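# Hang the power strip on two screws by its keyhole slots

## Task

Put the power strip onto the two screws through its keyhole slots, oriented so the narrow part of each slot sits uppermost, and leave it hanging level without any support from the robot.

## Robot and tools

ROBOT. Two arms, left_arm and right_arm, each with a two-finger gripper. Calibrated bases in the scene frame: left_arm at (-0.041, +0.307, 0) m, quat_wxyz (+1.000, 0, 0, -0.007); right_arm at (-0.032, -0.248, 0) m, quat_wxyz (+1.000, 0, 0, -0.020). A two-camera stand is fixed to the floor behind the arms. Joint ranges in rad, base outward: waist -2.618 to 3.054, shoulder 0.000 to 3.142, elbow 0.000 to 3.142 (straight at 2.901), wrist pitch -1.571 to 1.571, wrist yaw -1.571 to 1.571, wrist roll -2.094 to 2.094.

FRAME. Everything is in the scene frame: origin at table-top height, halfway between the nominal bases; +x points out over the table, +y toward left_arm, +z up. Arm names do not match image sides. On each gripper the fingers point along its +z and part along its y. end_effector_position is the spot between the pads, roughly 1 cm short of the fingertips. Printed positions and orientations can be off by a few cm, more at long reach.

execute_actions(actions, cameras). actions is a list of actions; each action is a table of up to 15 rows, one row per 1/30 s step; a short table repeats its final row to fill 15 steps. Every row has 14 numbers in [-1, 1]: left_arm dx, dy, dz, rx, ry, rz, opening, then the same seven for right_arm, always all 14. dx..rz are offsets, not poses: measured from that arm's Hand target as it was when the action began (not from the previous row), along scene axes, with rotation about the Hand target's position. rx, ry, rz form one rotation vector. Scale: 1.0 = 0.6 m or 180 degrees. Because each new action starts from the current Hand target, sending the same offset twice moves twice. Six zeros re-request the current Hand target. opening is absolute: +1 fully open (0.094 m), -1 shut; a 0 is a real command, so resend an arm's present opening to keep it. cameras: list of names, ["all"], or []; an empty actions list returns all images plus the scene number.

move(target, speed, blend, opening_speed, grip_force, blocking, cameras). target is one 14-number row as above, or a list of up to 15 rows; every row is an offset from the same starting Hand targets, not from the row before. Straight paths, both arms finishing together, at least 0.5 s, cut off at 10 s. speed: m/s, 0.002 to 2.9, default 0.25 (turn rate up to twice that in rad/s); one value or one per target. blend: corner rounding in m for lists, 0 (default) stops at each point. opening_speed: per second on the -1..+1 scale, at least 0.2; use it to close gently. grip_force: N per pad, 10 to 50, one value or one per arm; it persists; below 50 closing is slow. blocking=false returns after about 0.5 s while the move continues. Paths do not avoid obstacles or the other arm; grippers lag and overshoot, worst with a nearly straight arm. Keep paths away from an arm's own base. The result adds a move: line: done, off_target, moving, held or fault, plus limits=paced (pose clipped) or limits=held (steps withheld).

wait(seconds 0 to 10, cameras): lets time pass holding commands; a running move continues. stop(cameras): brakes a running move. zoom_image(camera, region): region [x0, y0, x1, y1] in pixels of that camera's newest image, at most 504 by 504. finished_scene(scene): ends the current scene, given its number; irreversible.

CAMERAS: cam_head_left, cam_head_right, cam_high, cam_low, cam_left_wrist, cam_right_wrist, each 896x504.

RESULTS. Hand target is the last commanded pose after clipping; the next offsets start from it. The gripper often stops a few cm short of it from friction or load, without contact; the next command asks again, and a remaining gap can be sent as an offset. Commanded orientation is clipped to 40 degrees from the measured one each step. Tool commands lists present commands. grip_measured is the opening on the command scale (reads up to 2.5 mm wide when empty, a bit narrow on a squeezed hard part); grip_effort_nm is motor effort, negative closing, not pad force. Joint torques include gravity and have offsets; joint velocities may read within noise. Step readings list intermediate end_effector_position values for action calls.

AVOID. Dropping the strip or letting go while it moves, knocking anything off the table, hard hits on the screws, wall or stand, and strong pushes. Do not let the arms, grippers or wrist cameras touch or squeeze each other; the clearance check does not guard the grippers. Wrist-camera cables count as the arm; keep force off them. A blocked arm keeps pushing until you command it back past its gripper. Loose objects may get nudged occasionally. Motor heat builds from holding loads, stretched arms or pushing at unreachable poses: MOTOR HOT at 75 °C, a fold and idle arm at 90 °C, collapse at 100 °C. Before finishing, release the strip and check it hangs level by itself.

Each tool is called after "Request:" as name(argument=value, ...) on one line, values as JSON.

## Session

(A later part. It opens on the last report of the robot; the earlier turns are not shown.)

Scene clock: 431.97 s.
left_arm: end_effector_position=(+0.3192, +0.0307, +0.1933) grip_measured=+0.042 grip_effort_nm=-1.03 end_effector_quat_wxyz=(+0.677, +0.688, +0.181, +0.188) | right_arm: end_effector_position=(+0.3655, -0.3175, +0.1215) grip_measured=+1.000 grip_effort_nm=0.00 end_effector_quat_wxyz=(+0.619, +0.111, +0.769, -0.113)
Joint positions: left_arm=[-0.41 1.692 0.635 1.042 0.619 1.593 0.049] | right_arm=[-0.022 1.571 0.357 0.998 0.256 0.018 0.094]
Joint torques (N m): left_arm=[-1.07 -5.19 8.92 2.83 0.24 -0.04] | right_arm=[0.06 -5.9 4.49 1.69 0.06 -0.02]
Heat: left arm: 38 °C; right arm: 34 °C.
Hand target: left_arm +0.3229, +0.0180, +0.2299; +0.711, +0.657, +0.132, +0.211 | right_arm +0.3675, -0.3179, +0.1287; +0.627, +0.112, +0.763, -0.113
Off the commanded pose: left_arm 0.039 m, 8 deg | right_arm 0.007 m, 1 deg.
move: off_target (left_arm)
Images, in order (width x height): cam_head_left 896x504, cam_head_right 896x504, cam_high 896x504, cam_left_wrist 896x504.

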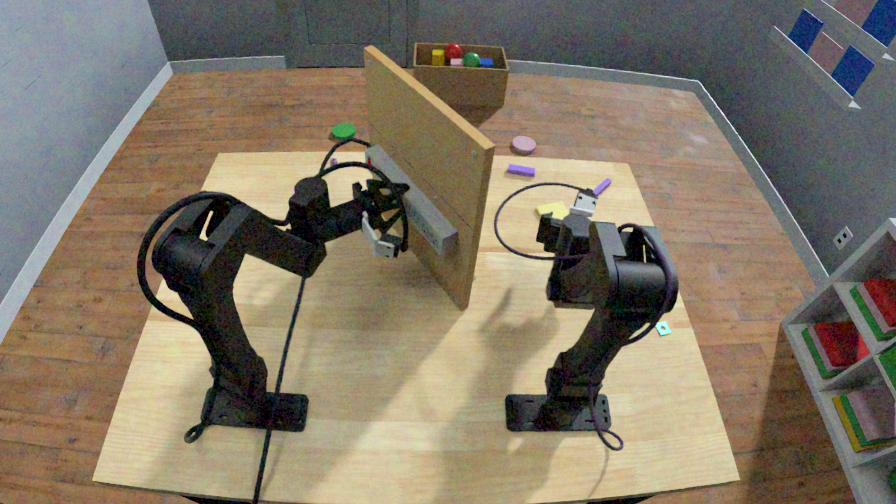

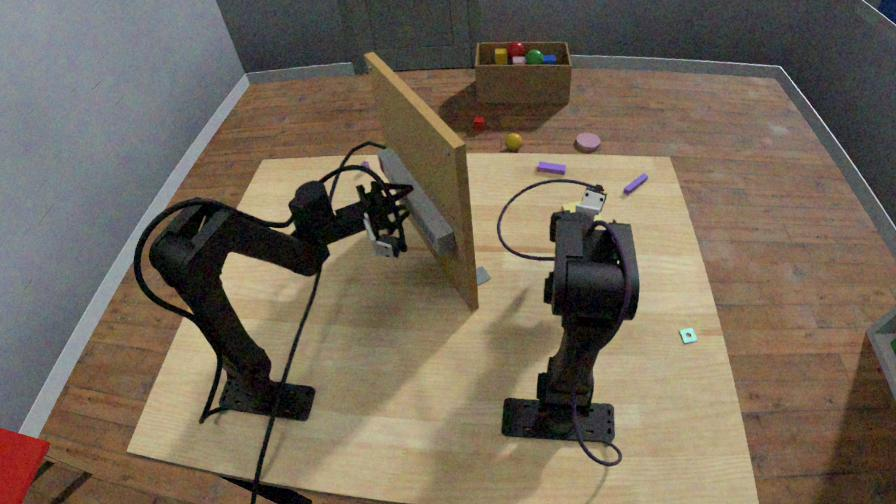

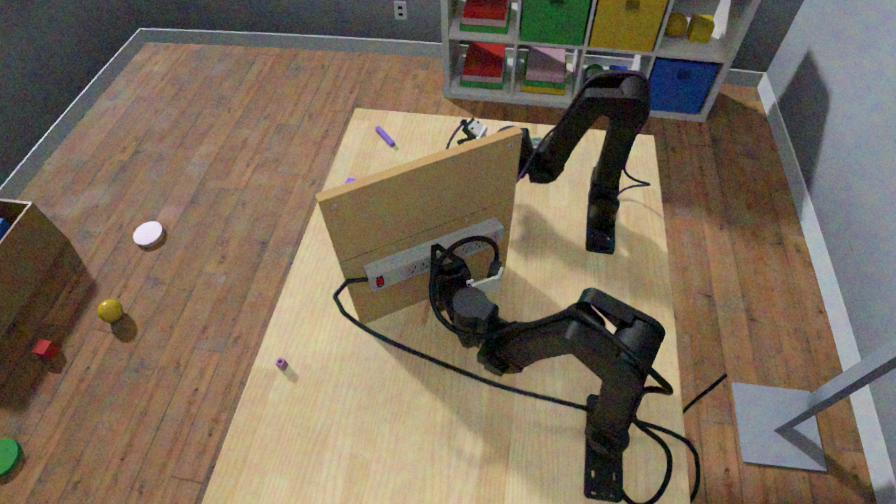

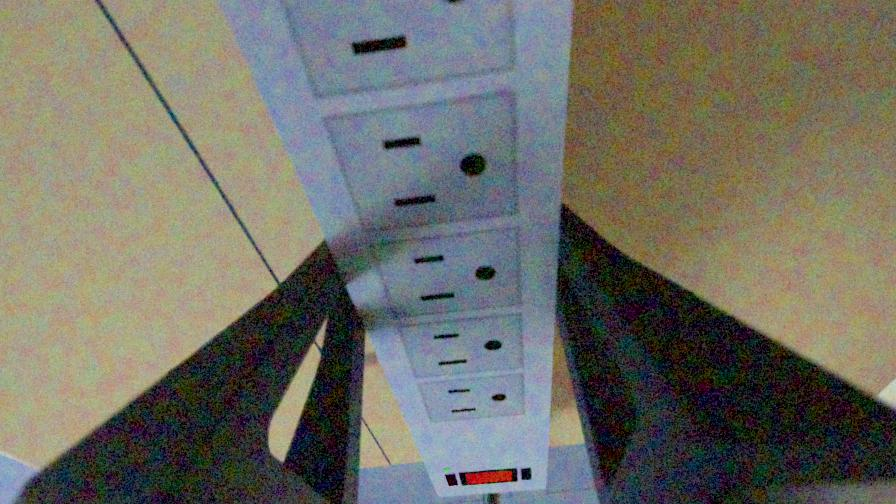

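Request:
zoom_image(camera="cam_high", region=[350, 230, 440, 300])

Request:
zoom_image(camera="cam_high", region=[430, 195, 520, 265])

Request:
zoom_image(camera="cam_head_left", region=[360, 140, 410, 190])

Request:
zoom_image(camera="cam_head_left", region=[420, 180, 480, 250])

Scaled by 5.600 from the camera's 896x504 image, which has a finer 1280x720 frame.

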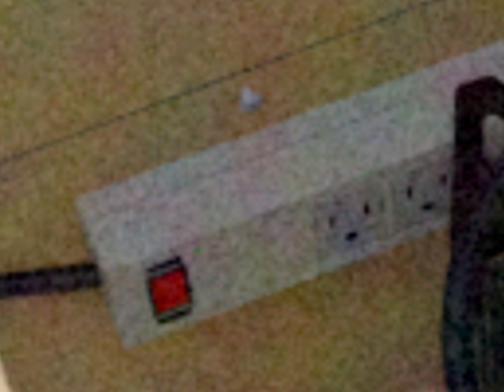

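Scaled by 5.600 from the camera's 896x504 image, which has a finer 1280x720 frame.

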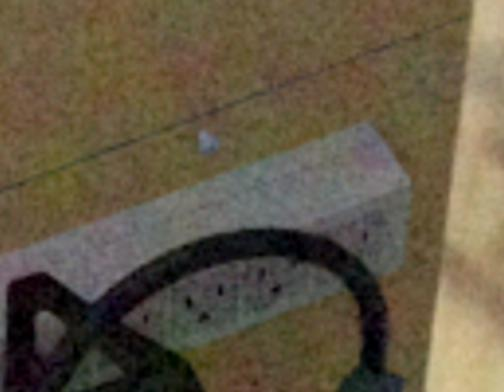

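Scaled by 10.080 from the camera's 896x504 image, which has a finer 1280x720 frame.

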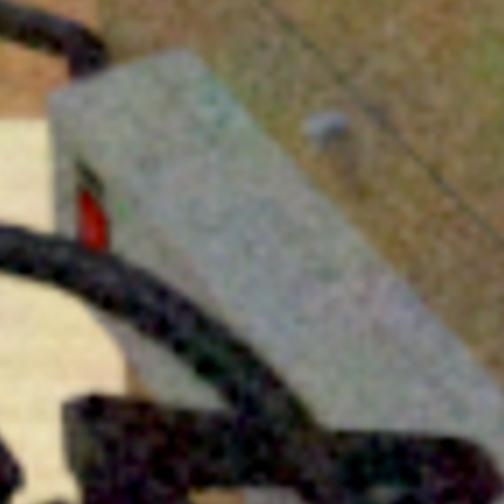

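Scaled by 7.200 from the camera's 896x504 image, which has a finer 1280x720 frame.

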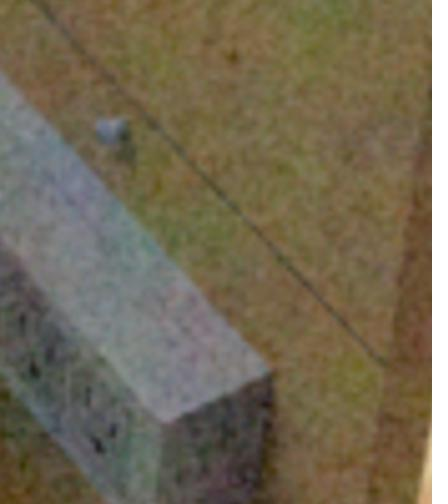

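Request:
wait(seconds=0.1, cameras=["cam_low"])

Request:
zoom_image(camera="cam_low", region=[400, 90, 620, 270])

Request:
zoom_image(camera="cam_low", region=[440, 120, 520, 200])

Request:
zoom_image(camera="cam_low", region=[510, 110, 590, 190])

Scene clock: 438.83 s.
left_arm: end_effector_position=(+0.3192, +0.0307, +0.1933) grip_measured=+0.042 grip_effort_nm=-1.03 end_effector_quat_wxyz=(+0.677, +0.688, +0.181, +0.188) | right_arm: end_effector_position=(+0.3655, -0.3175, +0.1215) grip_measured=+1.000 grip_effort_nm=0.00 end_effector_quat_wxyz=(+0.619, +0.111, +0.769, -0.113)
Joint positions: left_arm=[-0.41 1.692 0.635 1.042 0.619 1.593 0.049] | right_arm=[-0.022 1.571 0.357 0.998 0.256 0.018 0.094]
Joint torques (N m): left_arm=[-1.07 -5.19 8.91 2.82 0.24 -0.04] | right_arm=[0.01 -5.91 4.55 1.67 0.06 -0.01]
Heat: left arm: 39 °C; right arm: 34 °C.
Hand target: left_arm +0.3229, +0.0180, +0.2299; +0.711, +0.657, +0.132, +0.211 | right_arm +0.3675, -0.3179, +0.1287; +0.627, +0.112, +0.763, -0.113
Tool commands: left_gripper/opening=-0.15 right_gripper/opening=+1.0
Off the commanded pose: left_arm 0.039 m, 8 deg | right_arm 0.007 m, 1 deg.
wait: 0.10 s; at rest from the start
Images, in order (width x height): cam_low 896x504.

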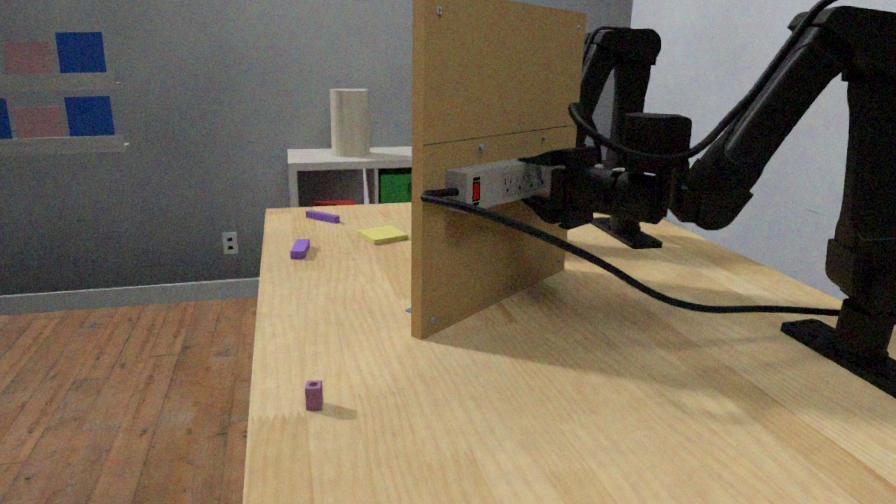

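Scaled by 2.291 from the camera's 896x504 image, which has a finer 1280x720 frame.

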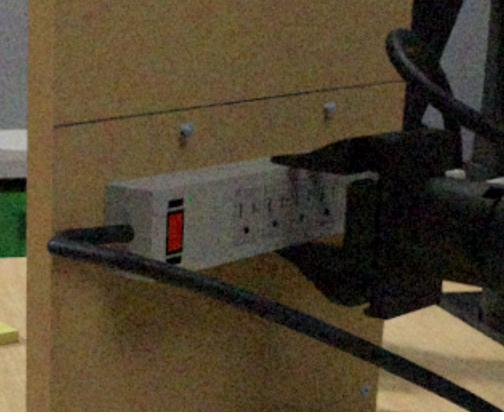

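Scaled by 6.300 from the camera's 896x504 image, which has a finer 1280x720 frame.

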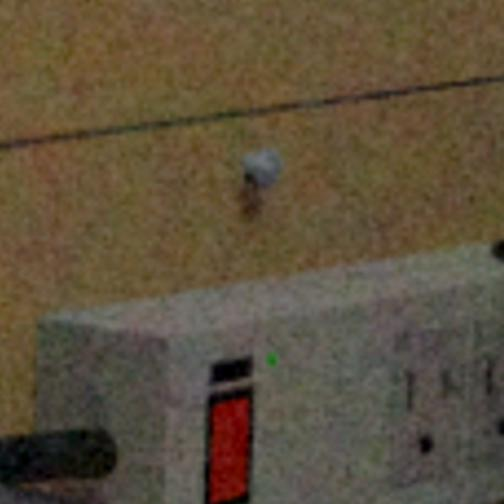

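Scaled by 6.300 from the camera's 896x504 image, which has a finer 1280x720 frame.

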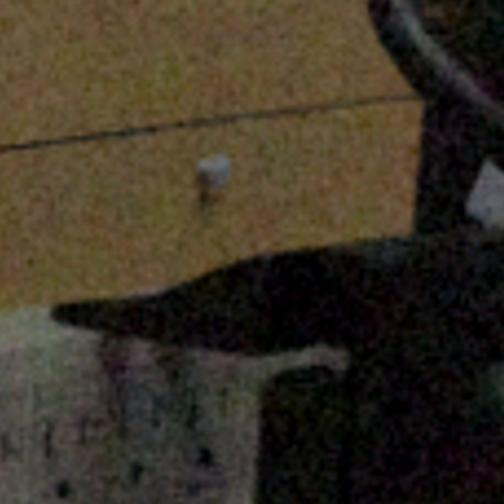

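Request:
move(target=[[-0.033, 0.048, 0.0, 0, 0, 0, -0.15, 0, 0, 0, 0, 0, 0, 1.0], [-0.040, 0.043, 0.09, 0, 0, 0, -0.15, 0, 0, 0, 0, 0, 0, 1.0]], speed=0.06, cameras=["cam_left_wrist", "cam_high", "cam_head_left", "cam_low"])

Scene clock: 459.47 s.
left_arm: end_effector_position=(+0.3011, +0.0474, +0.2377) grip_measured=+0.042 grip_effort_nm=-1.03 end_effector_quat_wxyz=(+0.684, +0.685, +0.180, +0.175) | right_arm: end_effector_position=(+0.3655, -0.3175, +0.1215) grip_measured=+1.000 grip_effort_nm=0.01 end_effector_quat_wxyz=(+0.619, +0.111, +0.769, -0.113)
Joint positions: left_arm=[-0.371 1.48 0.636 0.839 0.679 1.567 0.049] | right_arm=[-0.022 1.571 0.357 0.998 0.256 0.018 0.094]
Joint torques (N m): left_arm=[-0.51 -8.31 8.87 2.28 0.08 0.09] | right_arm=[0.01 -5.87 4.53 1.69 0.07 -0.01]
Heat: left arm: 40 °C; right arm: 34 °C.
Hand target: left_arm +0.2989, +0.0438, +0.2840; +0.711, +0.657, +0.132, +0.211 | right_arm +0.3675, -0.3179, +0.1287; +0.627, +0.112, +0.763, -0.113
Off the commanded pose: left_arm 0.046 m, 8 deg | right_arm 0.007 m, 1 deg.
move: off_target (left_arm)
Images, in order (width x height): cam_head_left 896x504, cam_high 896x504, cam_low 896x504, cam_left_wrist 896x504.

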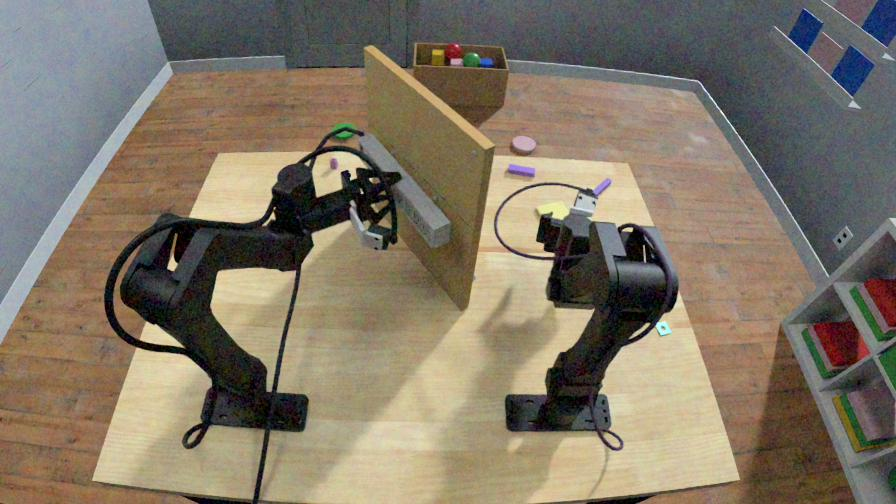

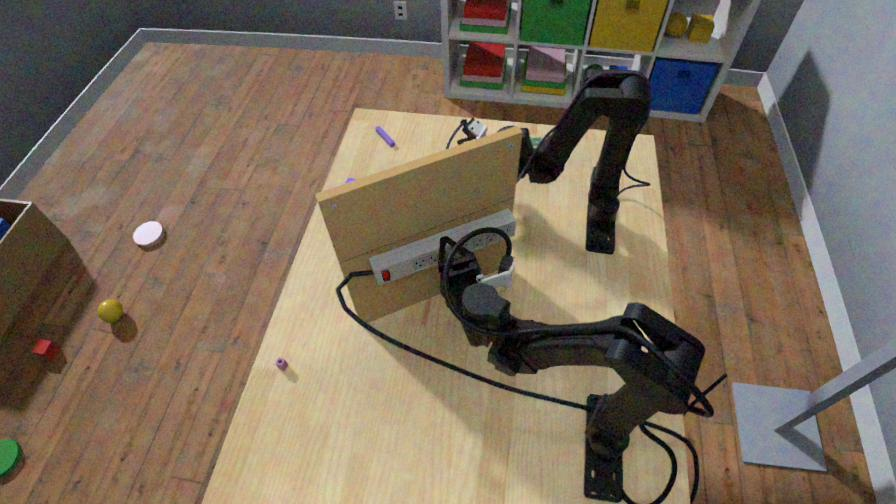

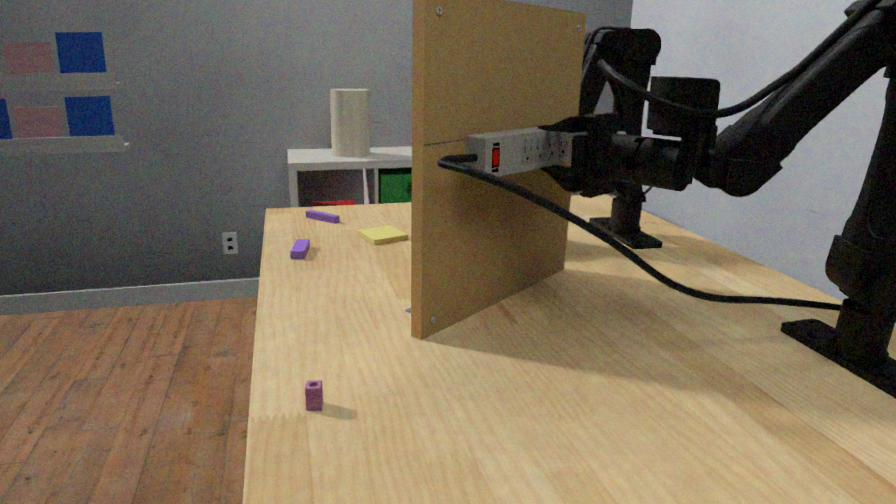

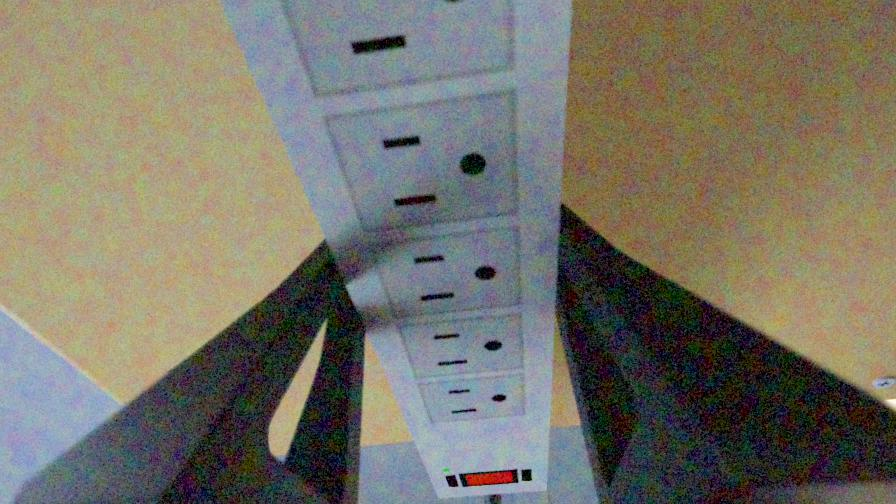

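Request:
move(target=[0.0, 0.0, 0.0167, 0.0057, -0.0045, 0.0061, -0.15, 0, 0, 0, 0, 0, 0, 1.0], speed=0.05, cameras=["cam_high", "cam_head_left", "cam_low"])

Scene clock: 462.67 s.
left_arm: end_effector_position=(+0.2999, +0.0467, +0.2443) grip_measured=+0.042 grip_effort_nm=-1.03 end_effector_quat_wxyz=(+0.677, +0.690, +0.183, +0.179) | right_arm: end_effector_position=(+0.3655, -0.3175, +0.1215) grip_measured=+1.000 grip_effort_nm=0.00 end_effector_quat_wxyz=(+0.619, +0.111, +0.769, -0.113)
Joint positions: left_arm=[-0.38 1.443 0.656 0.762 0.66 1.583 0.049] | right_arm=[-0.022 1.571 0.357 0.998 0.256 0.018 0.094]
Joint torques (N m): left_arm=[-0.5 -8.31 9.36 2.3 0.02 0.22] | right_arm=[-0.02 -5.96 4.51 1.68 0.08 -0.02]
Heat: left arm: 40 °C; right arm: 34 °C.
Hand target: left_arm +0.2989, +0.0437, +0.2940; +0.704, +0.661, +0.132, +0.224 | right_arm +0.3675, -0.3179, +0.1287; +0.627, +0.112, +0.763, -0.113
Off the commanded pose: left_arm 0.050 m, 9 deg | right_arm 0.007 m, 1 deg.
move: off_target (left_arm)
Images, in order (width x height): cam_head_left 896x504, cam_high 896x504, cam_low 896x504.

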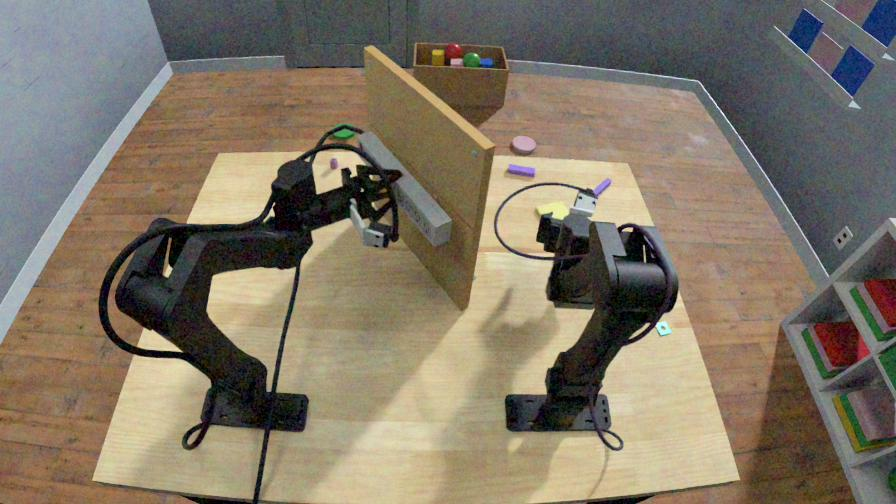

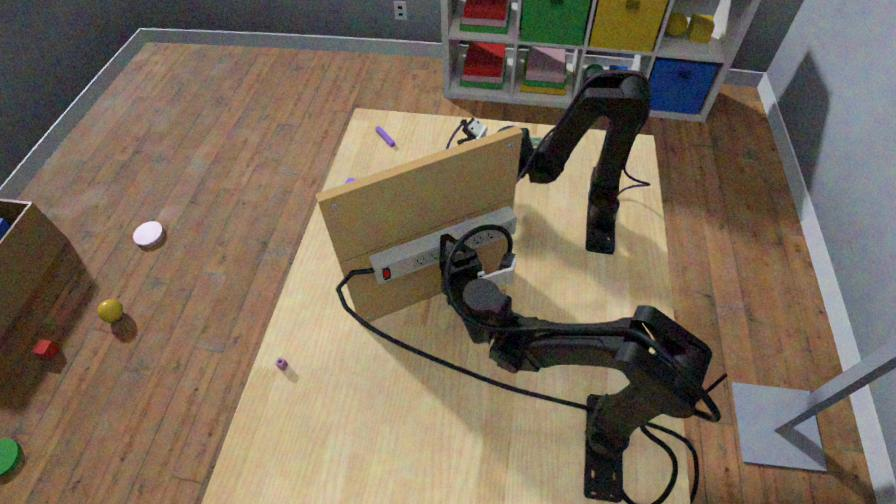

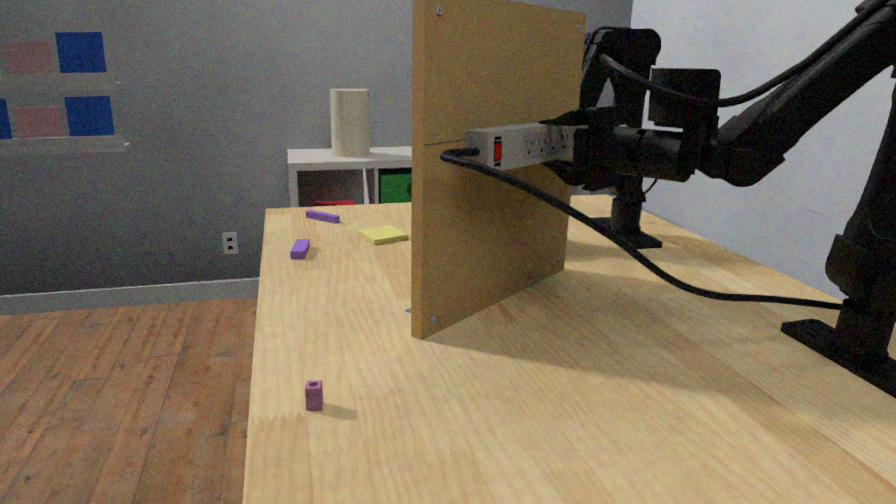

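Request:
zoom_image(camera="cam_low", region=[440, 100, 520, 180])

Request:
zoom_image(camera="cam_low", region=[510, 90, 600, 180])

Request:
zoom_image(camera="cam_head_left", region=[350, 110, 470, 260])

Request:
zoom_image(camera="cam_high", region=[340, 180, 540, 320])

Scaled by 6.300 from the camera's 896x504 image, which has a finer 1280x720 frame.

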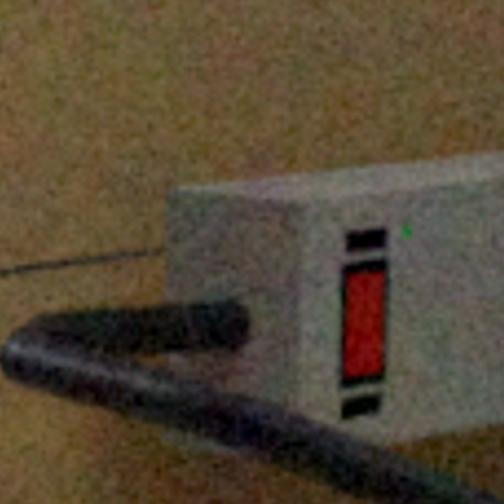

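Scaled by 5.600 from the camera's 896x504 image, which has a finer 1280x720 frame.

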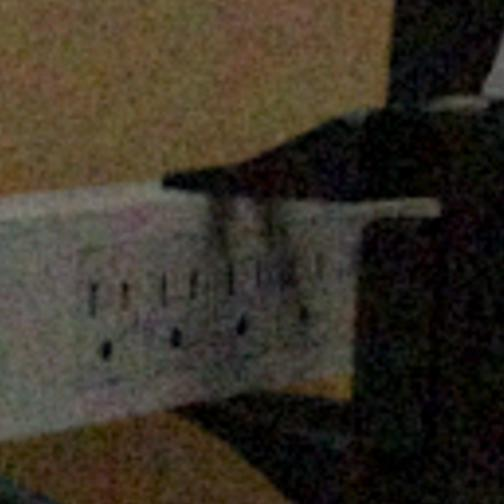

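Scaled by 3.360 from the camera's 896x504 image, which has a finer 1280x720 frame.

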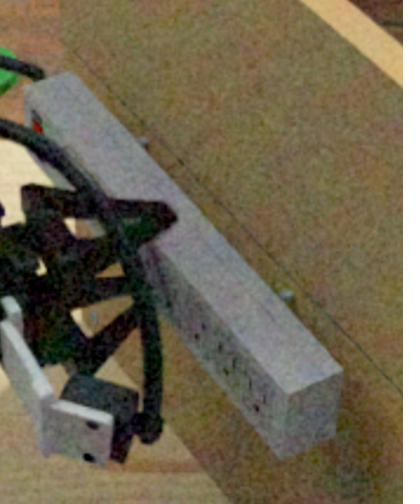

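Scaled by 2.520 from the camera's 896x504 image, which has a finer 1280x720 frame.

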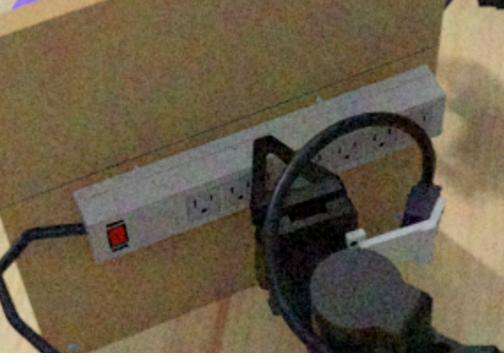

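Request:
zoom_image(camera="cam_high", region=[355, 225, 425, 295])

Request:
zoom_image(camera="cam_high", region=[455, 180, 525, 250])

Request:
zoom_image(camera="cam_head_left", region=[350, 110, 420, 180])

Request:
zoom_image(camera="cam_head_left", region=[400, 180, 480, 250])

Scaled by 7.200 from the camera's 896x504 image, which has a finer 1280x720 frame.

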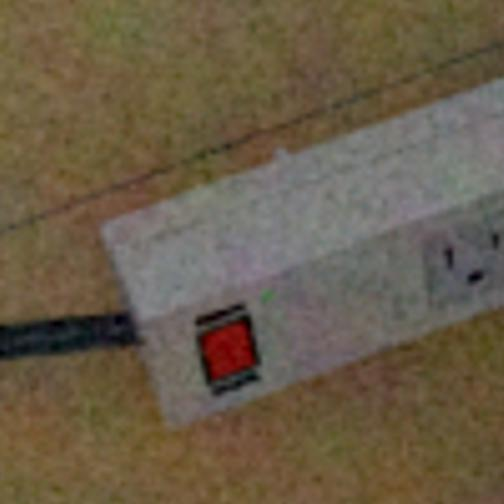

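Scaled by 7.200 from the camera's 896x504 image, which has a finer 1280x720 frame.

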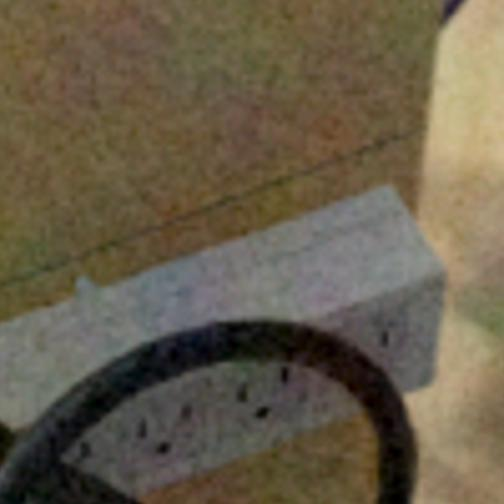

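Scaled by 7.200 from the camera's 896x504 image, which has a finer 1280x720 frame.

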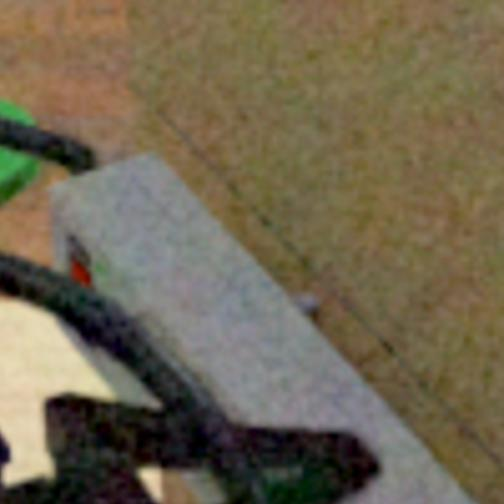

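Scaled by 6.300 from the camera's 896x504 image, which has a finer 1280x720 frame.

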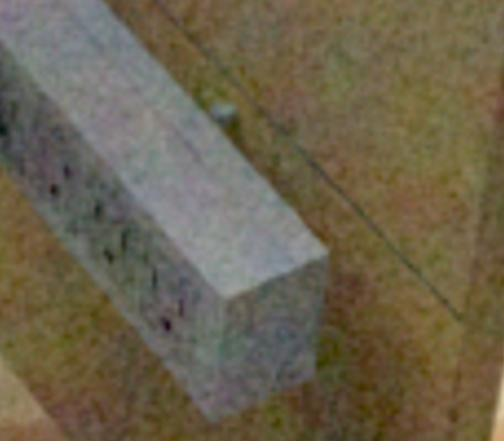

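Request:
zoom_image(camera="cam_head_left", region=[350, 30, 410, 90])

Request:
zoom_image(camera="cam_head_left", region=[450, 130, 510, 190])

Request:
zoom_image(camera="cam_head_left", region=[440, 260, 500, 320])

Request:
zoom_image(camera="cam_head_left", region=[440, 200, 500, 260])

Scaled by 8.400 from the camera's 896x504 image, which has a finer 1280x720 frame.

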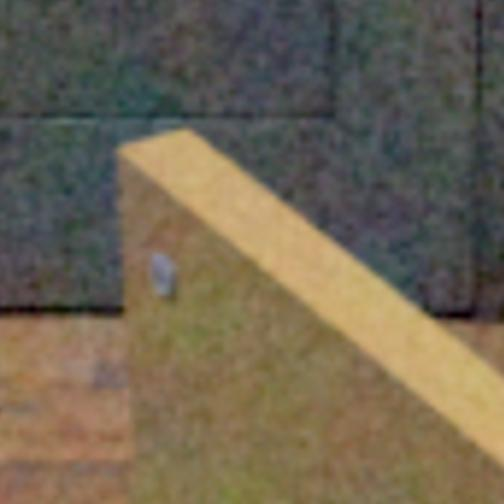

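Scaled by 8.400 from the camera's 896x504 image, which has a finer 1280x720 frame.

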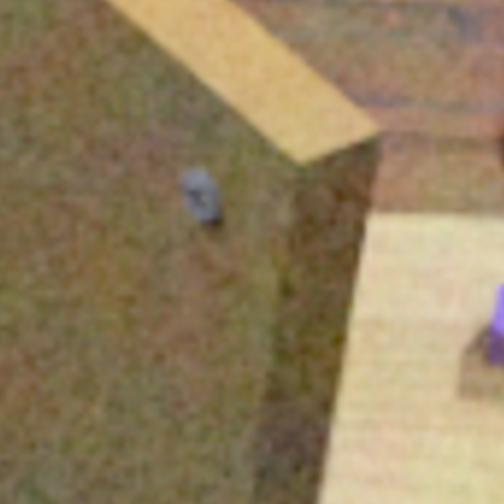

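Scaled by 8.400 from the camera's 896x504 image, which has a finer 1280x720 frame.

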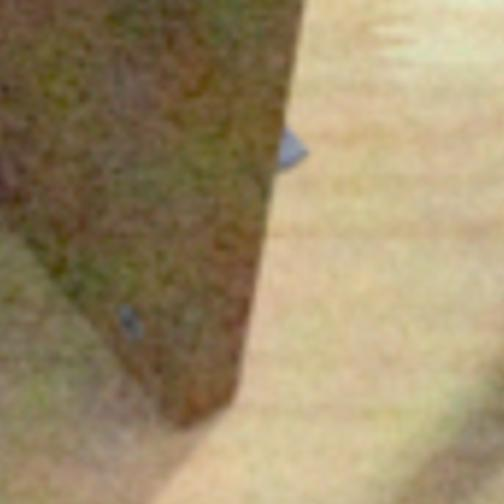

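Scaled by 8.400 from the camera's 896x504 image, which has a finer 1280x720 frame.

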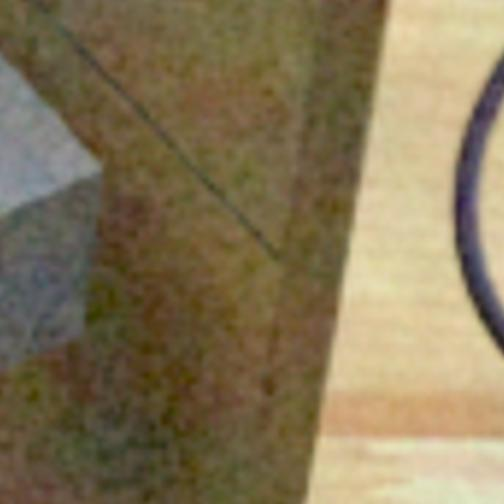

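Request:
execute_actions(actions=[], cameras=["cam_high", "cam_low"])

Scene clock: 510.90 s.
left_arm: end_effector_position=(+0.2999, +0.0467, +0.2443) grip_measured=+0.042 grip_effort_nm=-1.03 end_effector_quat_wxyz=(+0.677, +0.690, +0.183, +0.179) | right_arm: end_effector_position=(+0.3655, -0.3175, +0.1215) grip_measured=+1.000 grip_effort_nm=0.00 end_effector_quat_wxyz=(+0.619, +0.111, +0.769, -0.113)
Joint positions: left_arm=[-0.38 1.443 0.656 0.762 0.66 1.584 0.049] | right_arm=[-0.022 1.571 0.357 0.998 0.256 0.018 0.094]
Joint velocities: within noise
Joint torques (N m): left_arm=[-0.49 -8.31 9.35 2.31 0.02 0.24] | right_arm=[0.02 -5.96 4.53 1.69 0.06 -0.02]
Heat: left arm: 39 °C; right arm: 34 °C.
Hand target: left_arm +0.2989, +0.0438, +0.2939; +0.704, +0.661, +0.132, +0.224 | right_arm +0.3675, -0.3179, +0.1287; +0.627, +0.112, +0.763, -0.113
Tool commands: left_gripper/opening=-0.15 right_gripper/opening=+1.0
Off the commanded pose: left_arm 0.050 m, 9 deg | right_arm 0.007 m, 1 deg.
Images, in order (width x height): cam_high 896x504, cam_low 896x504.

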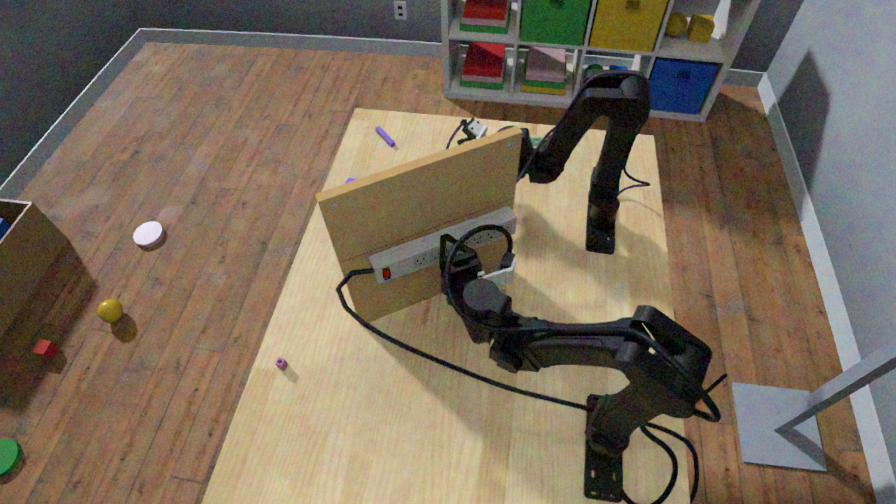

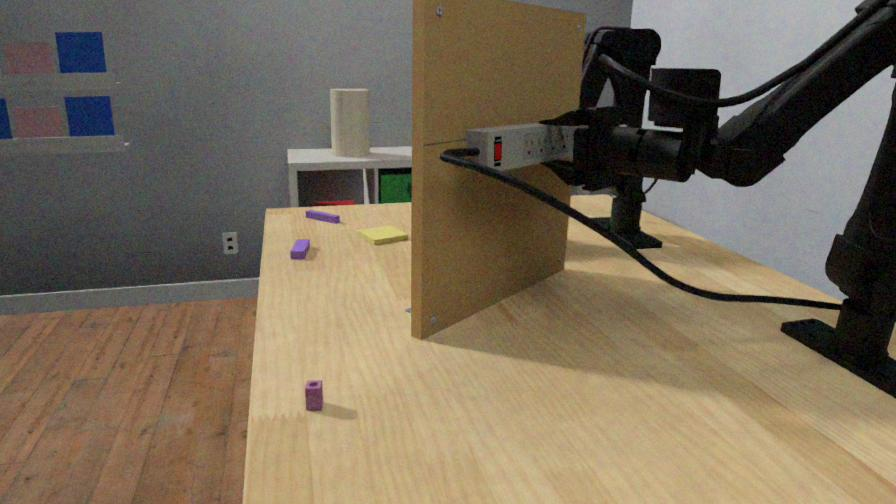

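Request:
move(target=[0.0095, 0.0085, -0.002, 0.0004, -0.0052, 0.0028, -0.15, 0, 0, 0, 0, 0, 0, 1.0], speed=0.05, cameras=["cam_high", "cam_low"])

Scene clock: 514.07 s.
left_arm: end_effector_position=(+0.3013, +0.0491, +0.2452) grip_measured=+0.042 grip_effort_nm=-1.03 end_effector_quat_wxyz=(+0.676, +0.690, +0.181, +0.185) | right_arm: end_effector_position=(+0.3655, -0.3175, +0.1215) grip_measured=+1.000 grip_effort_nm=0.00 end_effector_quat_wxyz=(+0.619, +0.111, +0.769, -0.113)
Joint positions: left_arm=[-0.373 1.44 0.656 0.762 0.659 1.595 0.049] | right_arm=[-0.022 1.571 0.357 0.998 0.256 0.018 0.094]
Joint torques (N m): left_arm=[0.64 -6.89 9.4 2.53 0.15 0.22] | right_arm=[0.01 -5.96 4.62 1.69 0.06 -0.02]
Heat: left arm: 39 °C; right arm: 34 °C.
Hand target: left_arm +0.3047, +0.0489, +0.2927; +0.704, +0.659, +0.129, +0.233 | right_arm +0.3675, -0.3179, +0.1287; +0.627, +0.112, +0.763, -0.113
Off the commanded pose: left_arm 0.048 m, 9 deg | right_arm 0.007 m, 1 deg.
move: off_target (left_arm)
Images, in order (width x height): cam_high 896x504, cam_low 896x504.

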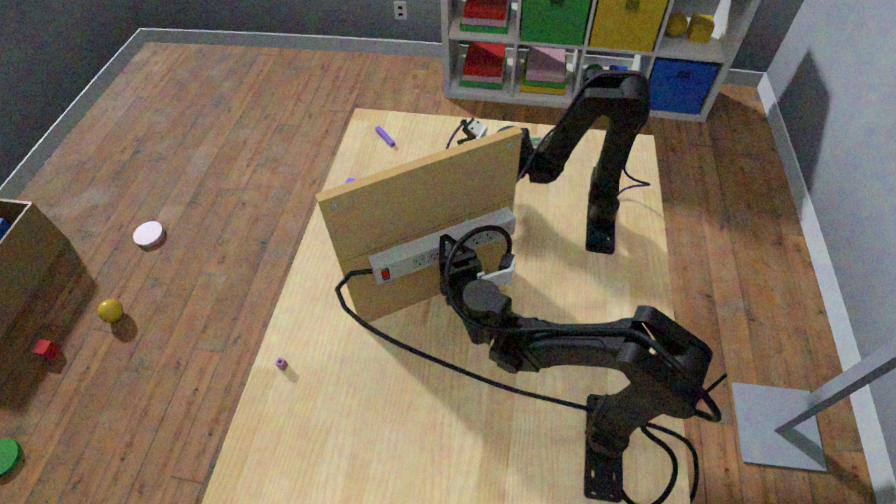

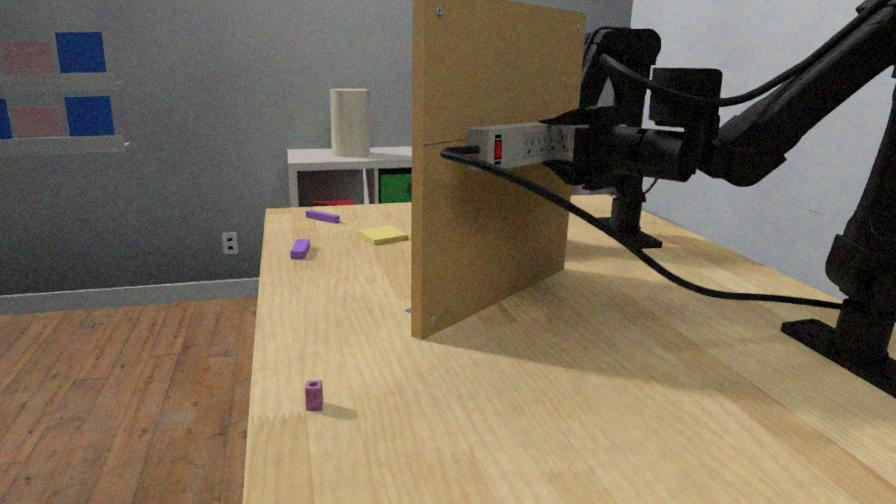

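Request:
move(target=[0.0095, 0.0065, -0.005, 0.0, -0.001, 0.001, -0.15, 0, 0, 0, 0, 0, 0, 1.0], speed=0.05, cameras=["cam_high"])

Request:
zoom_image(camera="cam_high", region=[330, 180, 540, 320])

Scene clock: 516.37 s.
left_arm: end_effector_position=(+0.3052, +0.0552, +0.2471) grip_measured=+0.042 grip_effort_nm=-1.03 end_effector_quat_wxyz=(+0.676, +0.687, +0.182, +0.193) | right_arm: end_effector_position=(+0.3655, -0.3175, +0.1215) grip_measured=+1.000 grip_effort_nm=0.00 end_effector_quat_wxyz=(+0.619, +0.111, +0.769, -0.113)
Joint positions: left_arm=[-0.353 1.44 0.656 0.77 0.667 1.598 0.049] | right_arm=[-0.022 1.571 0.357 0.998 0.256 0.018 0.094]
Joint torques (N m): left_arm=[0.65 -5.2 9.69 2.63 0.23 0.21] | right_arm=[0.02 -5.86 4.56 1.69 0.05 -0.01]
Heat: left arm: 40 °C; right arm: 34 °C.
Hand target: left_arm +0.3104, +0.0528, +0.2897; +0.704, +0.658, +0.129, +0.235 | right_arm +0.3675, -0.3179, +0.1287; +0.627, +0.112, +0.763, -0.113
Off the commanded pose: left_arm 0.043 m, 9 deg | right_arm 0.007 m, 1 deg.
move: off_target (left_arm)
Images, in order (width x height): cam_high 896x504.

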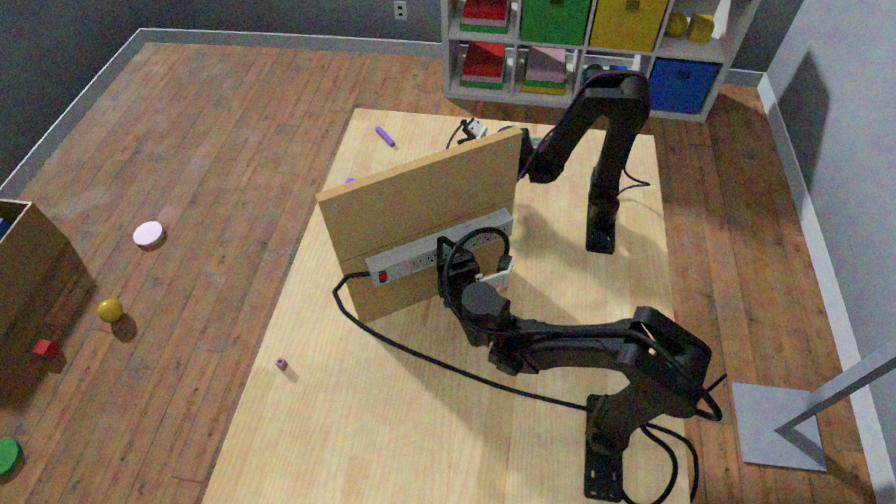

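Scaled by 2.400 from the camera's 896x504 image, which has a finer 1280x720 frame.

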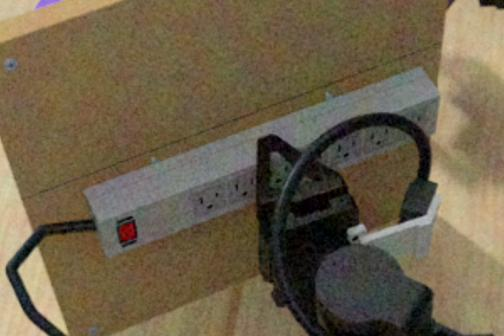

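Request:
zoom_image(camera="cam_high", region=[355, 230, 415, 290])

Request:
zoom_image(camera="cam_high", region=[455, 190, 525, 250])

Scaled by 8.400 from the camera's 896x504 image, which has a finer 1280x720 frame.

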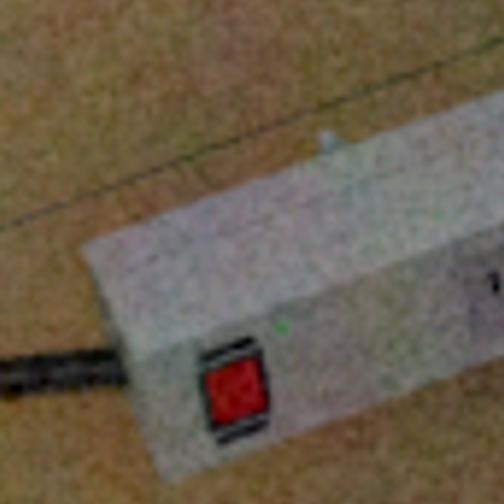

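Scaled by 7.200 from the camera's 896x504 image, which has a finer 1280x720 frame.

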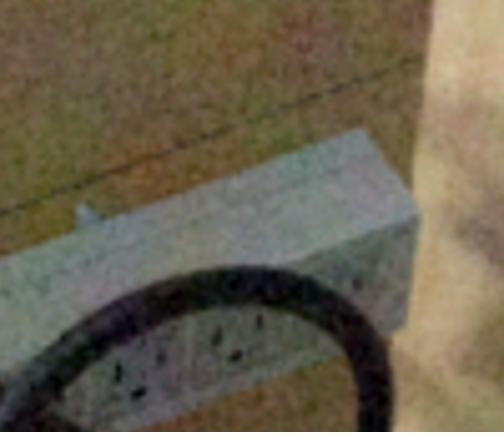

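Request:
move(target=[0.019, -0.0233, 0.002, 0.0, 0.0, -0.002, -0.15, 0, 0, 0, 0, 0, 0, 1.0], speed=0.05, cameras=["cam_high"])

Request:
zoom_image(camera="cam_high", region=[350, 190, 520, 290])

Scene clock: 534.03 s.
left_arm: end_effector_position=(+0.3149, +0.0451, +0.2541) grip_measured=+0.042 grip_effort_nm=-1.03 end_effector_quat_wxyz=(+0.681, +0.685, +0.173, +0.193) | right_arm: end_effector_position=(+0.3655, -0.3175, +0.1215) grip_measured=+1.000 grip_effort_nm=0.00 end_effector_quat_wxyz=(+0.619, +0.111, +0.769, -0.113)
Joint positions: left_arm=[-0.368 1.488 0.717 0.772 0.666 1.598 0.049] | right_arm=[-0.022 1.571 0.357 0.998 0.256 0.018 0.094]
Joint torques (N m): left_arm=[-0.38 -4.56 9.83 2.63 0.03 0.21] | right_arm=[0.03 -5.87 4.53 1.67 0.05 -0.02]
Heat: left arm: 42 °C; right arm: 34 °C.
Hand target: left_arm +0.3217, +0.0388, +0.2909; +0.704, +0.659, +0.126, +0.233 | right_arm +0.3675, -0.3179, +0.1287; +0.627, +0.112, +0.763, -0.113
Off the commanded pose: left_arm 0.038 m, 8 deg | right_arm 0.007 m, 1 deg.
move: off_target (left_arm)
Images, in order (width x height): cam_high 896x504.

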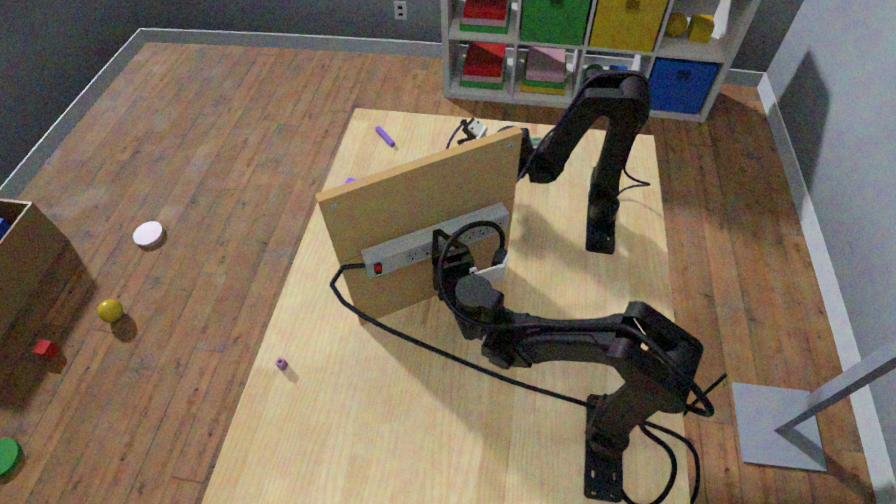

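Scaled by 2.965 from the camera's 896x504 image, which has a finer 1280x720 frame.

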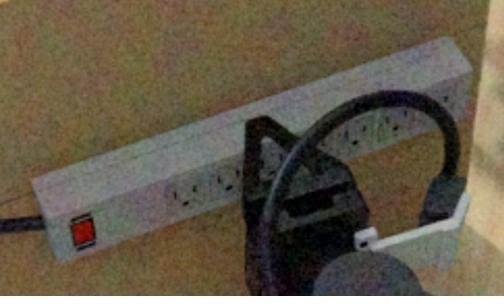

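Request:
move(target=[-0.0032, -0.0022, -0.018, 0.0, 0.0, 0.0, -0.15, 0, 0, 0, 0, 0, 0, 1.0], speed=0.04)

Scene clock: 536.20 s.
left_arm: end_effector_position=(+0.3167, +0.0422, +0.2527) grip_measured=+0.042 grip_effort_nm=-1.03 end_effector_quat_wxyz=(+0.683, +0.682, +0.169, +0.196) | right_arm: end_effector_position=(+0.3655, -0.3175, +0.1215) grip_measured=+1.000 grip_effort_nm=0.00 end_effector_quat_wxyz=(+0.619, +0.111, +0.769, -0.113)
Joint positions: left_arm=[-0.374 1.509 0.717 0.807 0.661 1.598 0.049] | right_arm=[-0.022 1.571 0.357 0.998 0.256 0.018 0.094]
Joint torques (N m): left_arm=[-0.44 -4.66 7.91 2.72 0.01 0.22] | right_arm=[-0.02 -5.87 4.48 1.69 0.07 0]
Heat: left arm: 42 °C; right arm: 34 °C.
Hand target: left_arm +0.3198, +0.0375, +0.2800; +0.704, +0.659, +0.127, +0.232 | right_arm +0.3675, -0.3179, +0.1287; +0.627, +0.112, +0.763, -0.113
Off the commanded pose: left_arm 0.028 m, 7 deg | right_arm 0.007 m, 1 deg.
move: off_target (left_arm)

Request:
move(target=[-0.006, 0.0075, -0.018, 0.0, 0.0, 0.0, -0.15, 0, 0, 0, 0, 0, 0, 1.0], speed=0.04)

Scene clock: 538.37 s.
left_arm: end_effector_position=(+0.3167, +0.0422, +0.2576) grip_measured=+0.042 grip_effort_nm=-1.03 end_effector_quat_wxyz=(+0.692, +0.673, +0.156, +0.209) | right_arm: end_effector_position=(+0.3655, -0.3175, +0.1215) grip_measured=+1.000 grip_effort_nm=0.00 end_effector_quat_wxyz=(+0.619, +0.111, +0.769, -0.113)
Joint positions: left_arm=[-0.374 1.52 0.708 0.868 0.661 1.602 0.049] | right_arm=[-0.022 1.571 0.357 0.998 0.256 0.018 0.094]
Joint torques (N m): left_arm=[0.28 -4.6 5.61 2.59 0.09 0.19] | right_arm=[-0.02 -5.89 4.51 1.69 0.07 -0.01]
Heat: left arm: 42 °C; right arm: 34 °C.
Hand target: left_arm +0.3162, +0.0420, +0.2693; +0.704, +0.659, +0.126, +0.233 | right_arm +0.3675, -0.3179, +0.1287; +0.627, +0.112, +0.763, -0.113
Off the commanded pose: left_arm 0.012 m, 5 deg | right_arm 0.007 m, 1 deg.
move: off_target (left_arm)

Request:
move(target=[-0.0142, 0.0206, -0.020, 0.0079, 0.023, 0.0, -0.15, 0, 0, 0, 0, 0, 0, 1.0], speed=0.05)

Scene clock: 545.33 s.
left_arm: end_effector_position=(+0.3149, +0.0512, +0.2308) grip_measured=+0.042 grip_effort_nm=-1.03 end_effector_quat_wxyz=(+0.673, +0.692, +0.182, +0.187) | right_arm: end_effector_position=(+0.3655, -0.3175, +0.1215) grip_measured=+1.000 grip_effort_nm=0.00 end_effector_quat_wxyz=(+0.619, +0.111, +0.769, -0.113)
Joint positions: left_arm=[-0.35 1.52 0.667 0.823 0.679 1.603 0.049] | right_arm=[-0.022 1.571 0.357 0.998 0.256 0.018 0.094]
Joint torques (N m): left_arm=[0.61 -8.83 5.44 2.25 0.23 0.11] | right_arm=[0.06 -5.89 4.57 1.7 0.05 -0.01]
Heat: left arm: 41 °C; right arm: 34 °C.
Hand target: left_arm +0.3076, +0.0543, +0.2574; +0.691, +0.675, +0.149, +0.210 | right_arm +0.3675, -0.3179, +0.1287; +0.627, +0.112, +0.763, -0.113
Off the commanded pose: left_arm 0.028 m, 5 deg | right_arm 0.007 m, 1 deg.
move: off_target (left_arm)


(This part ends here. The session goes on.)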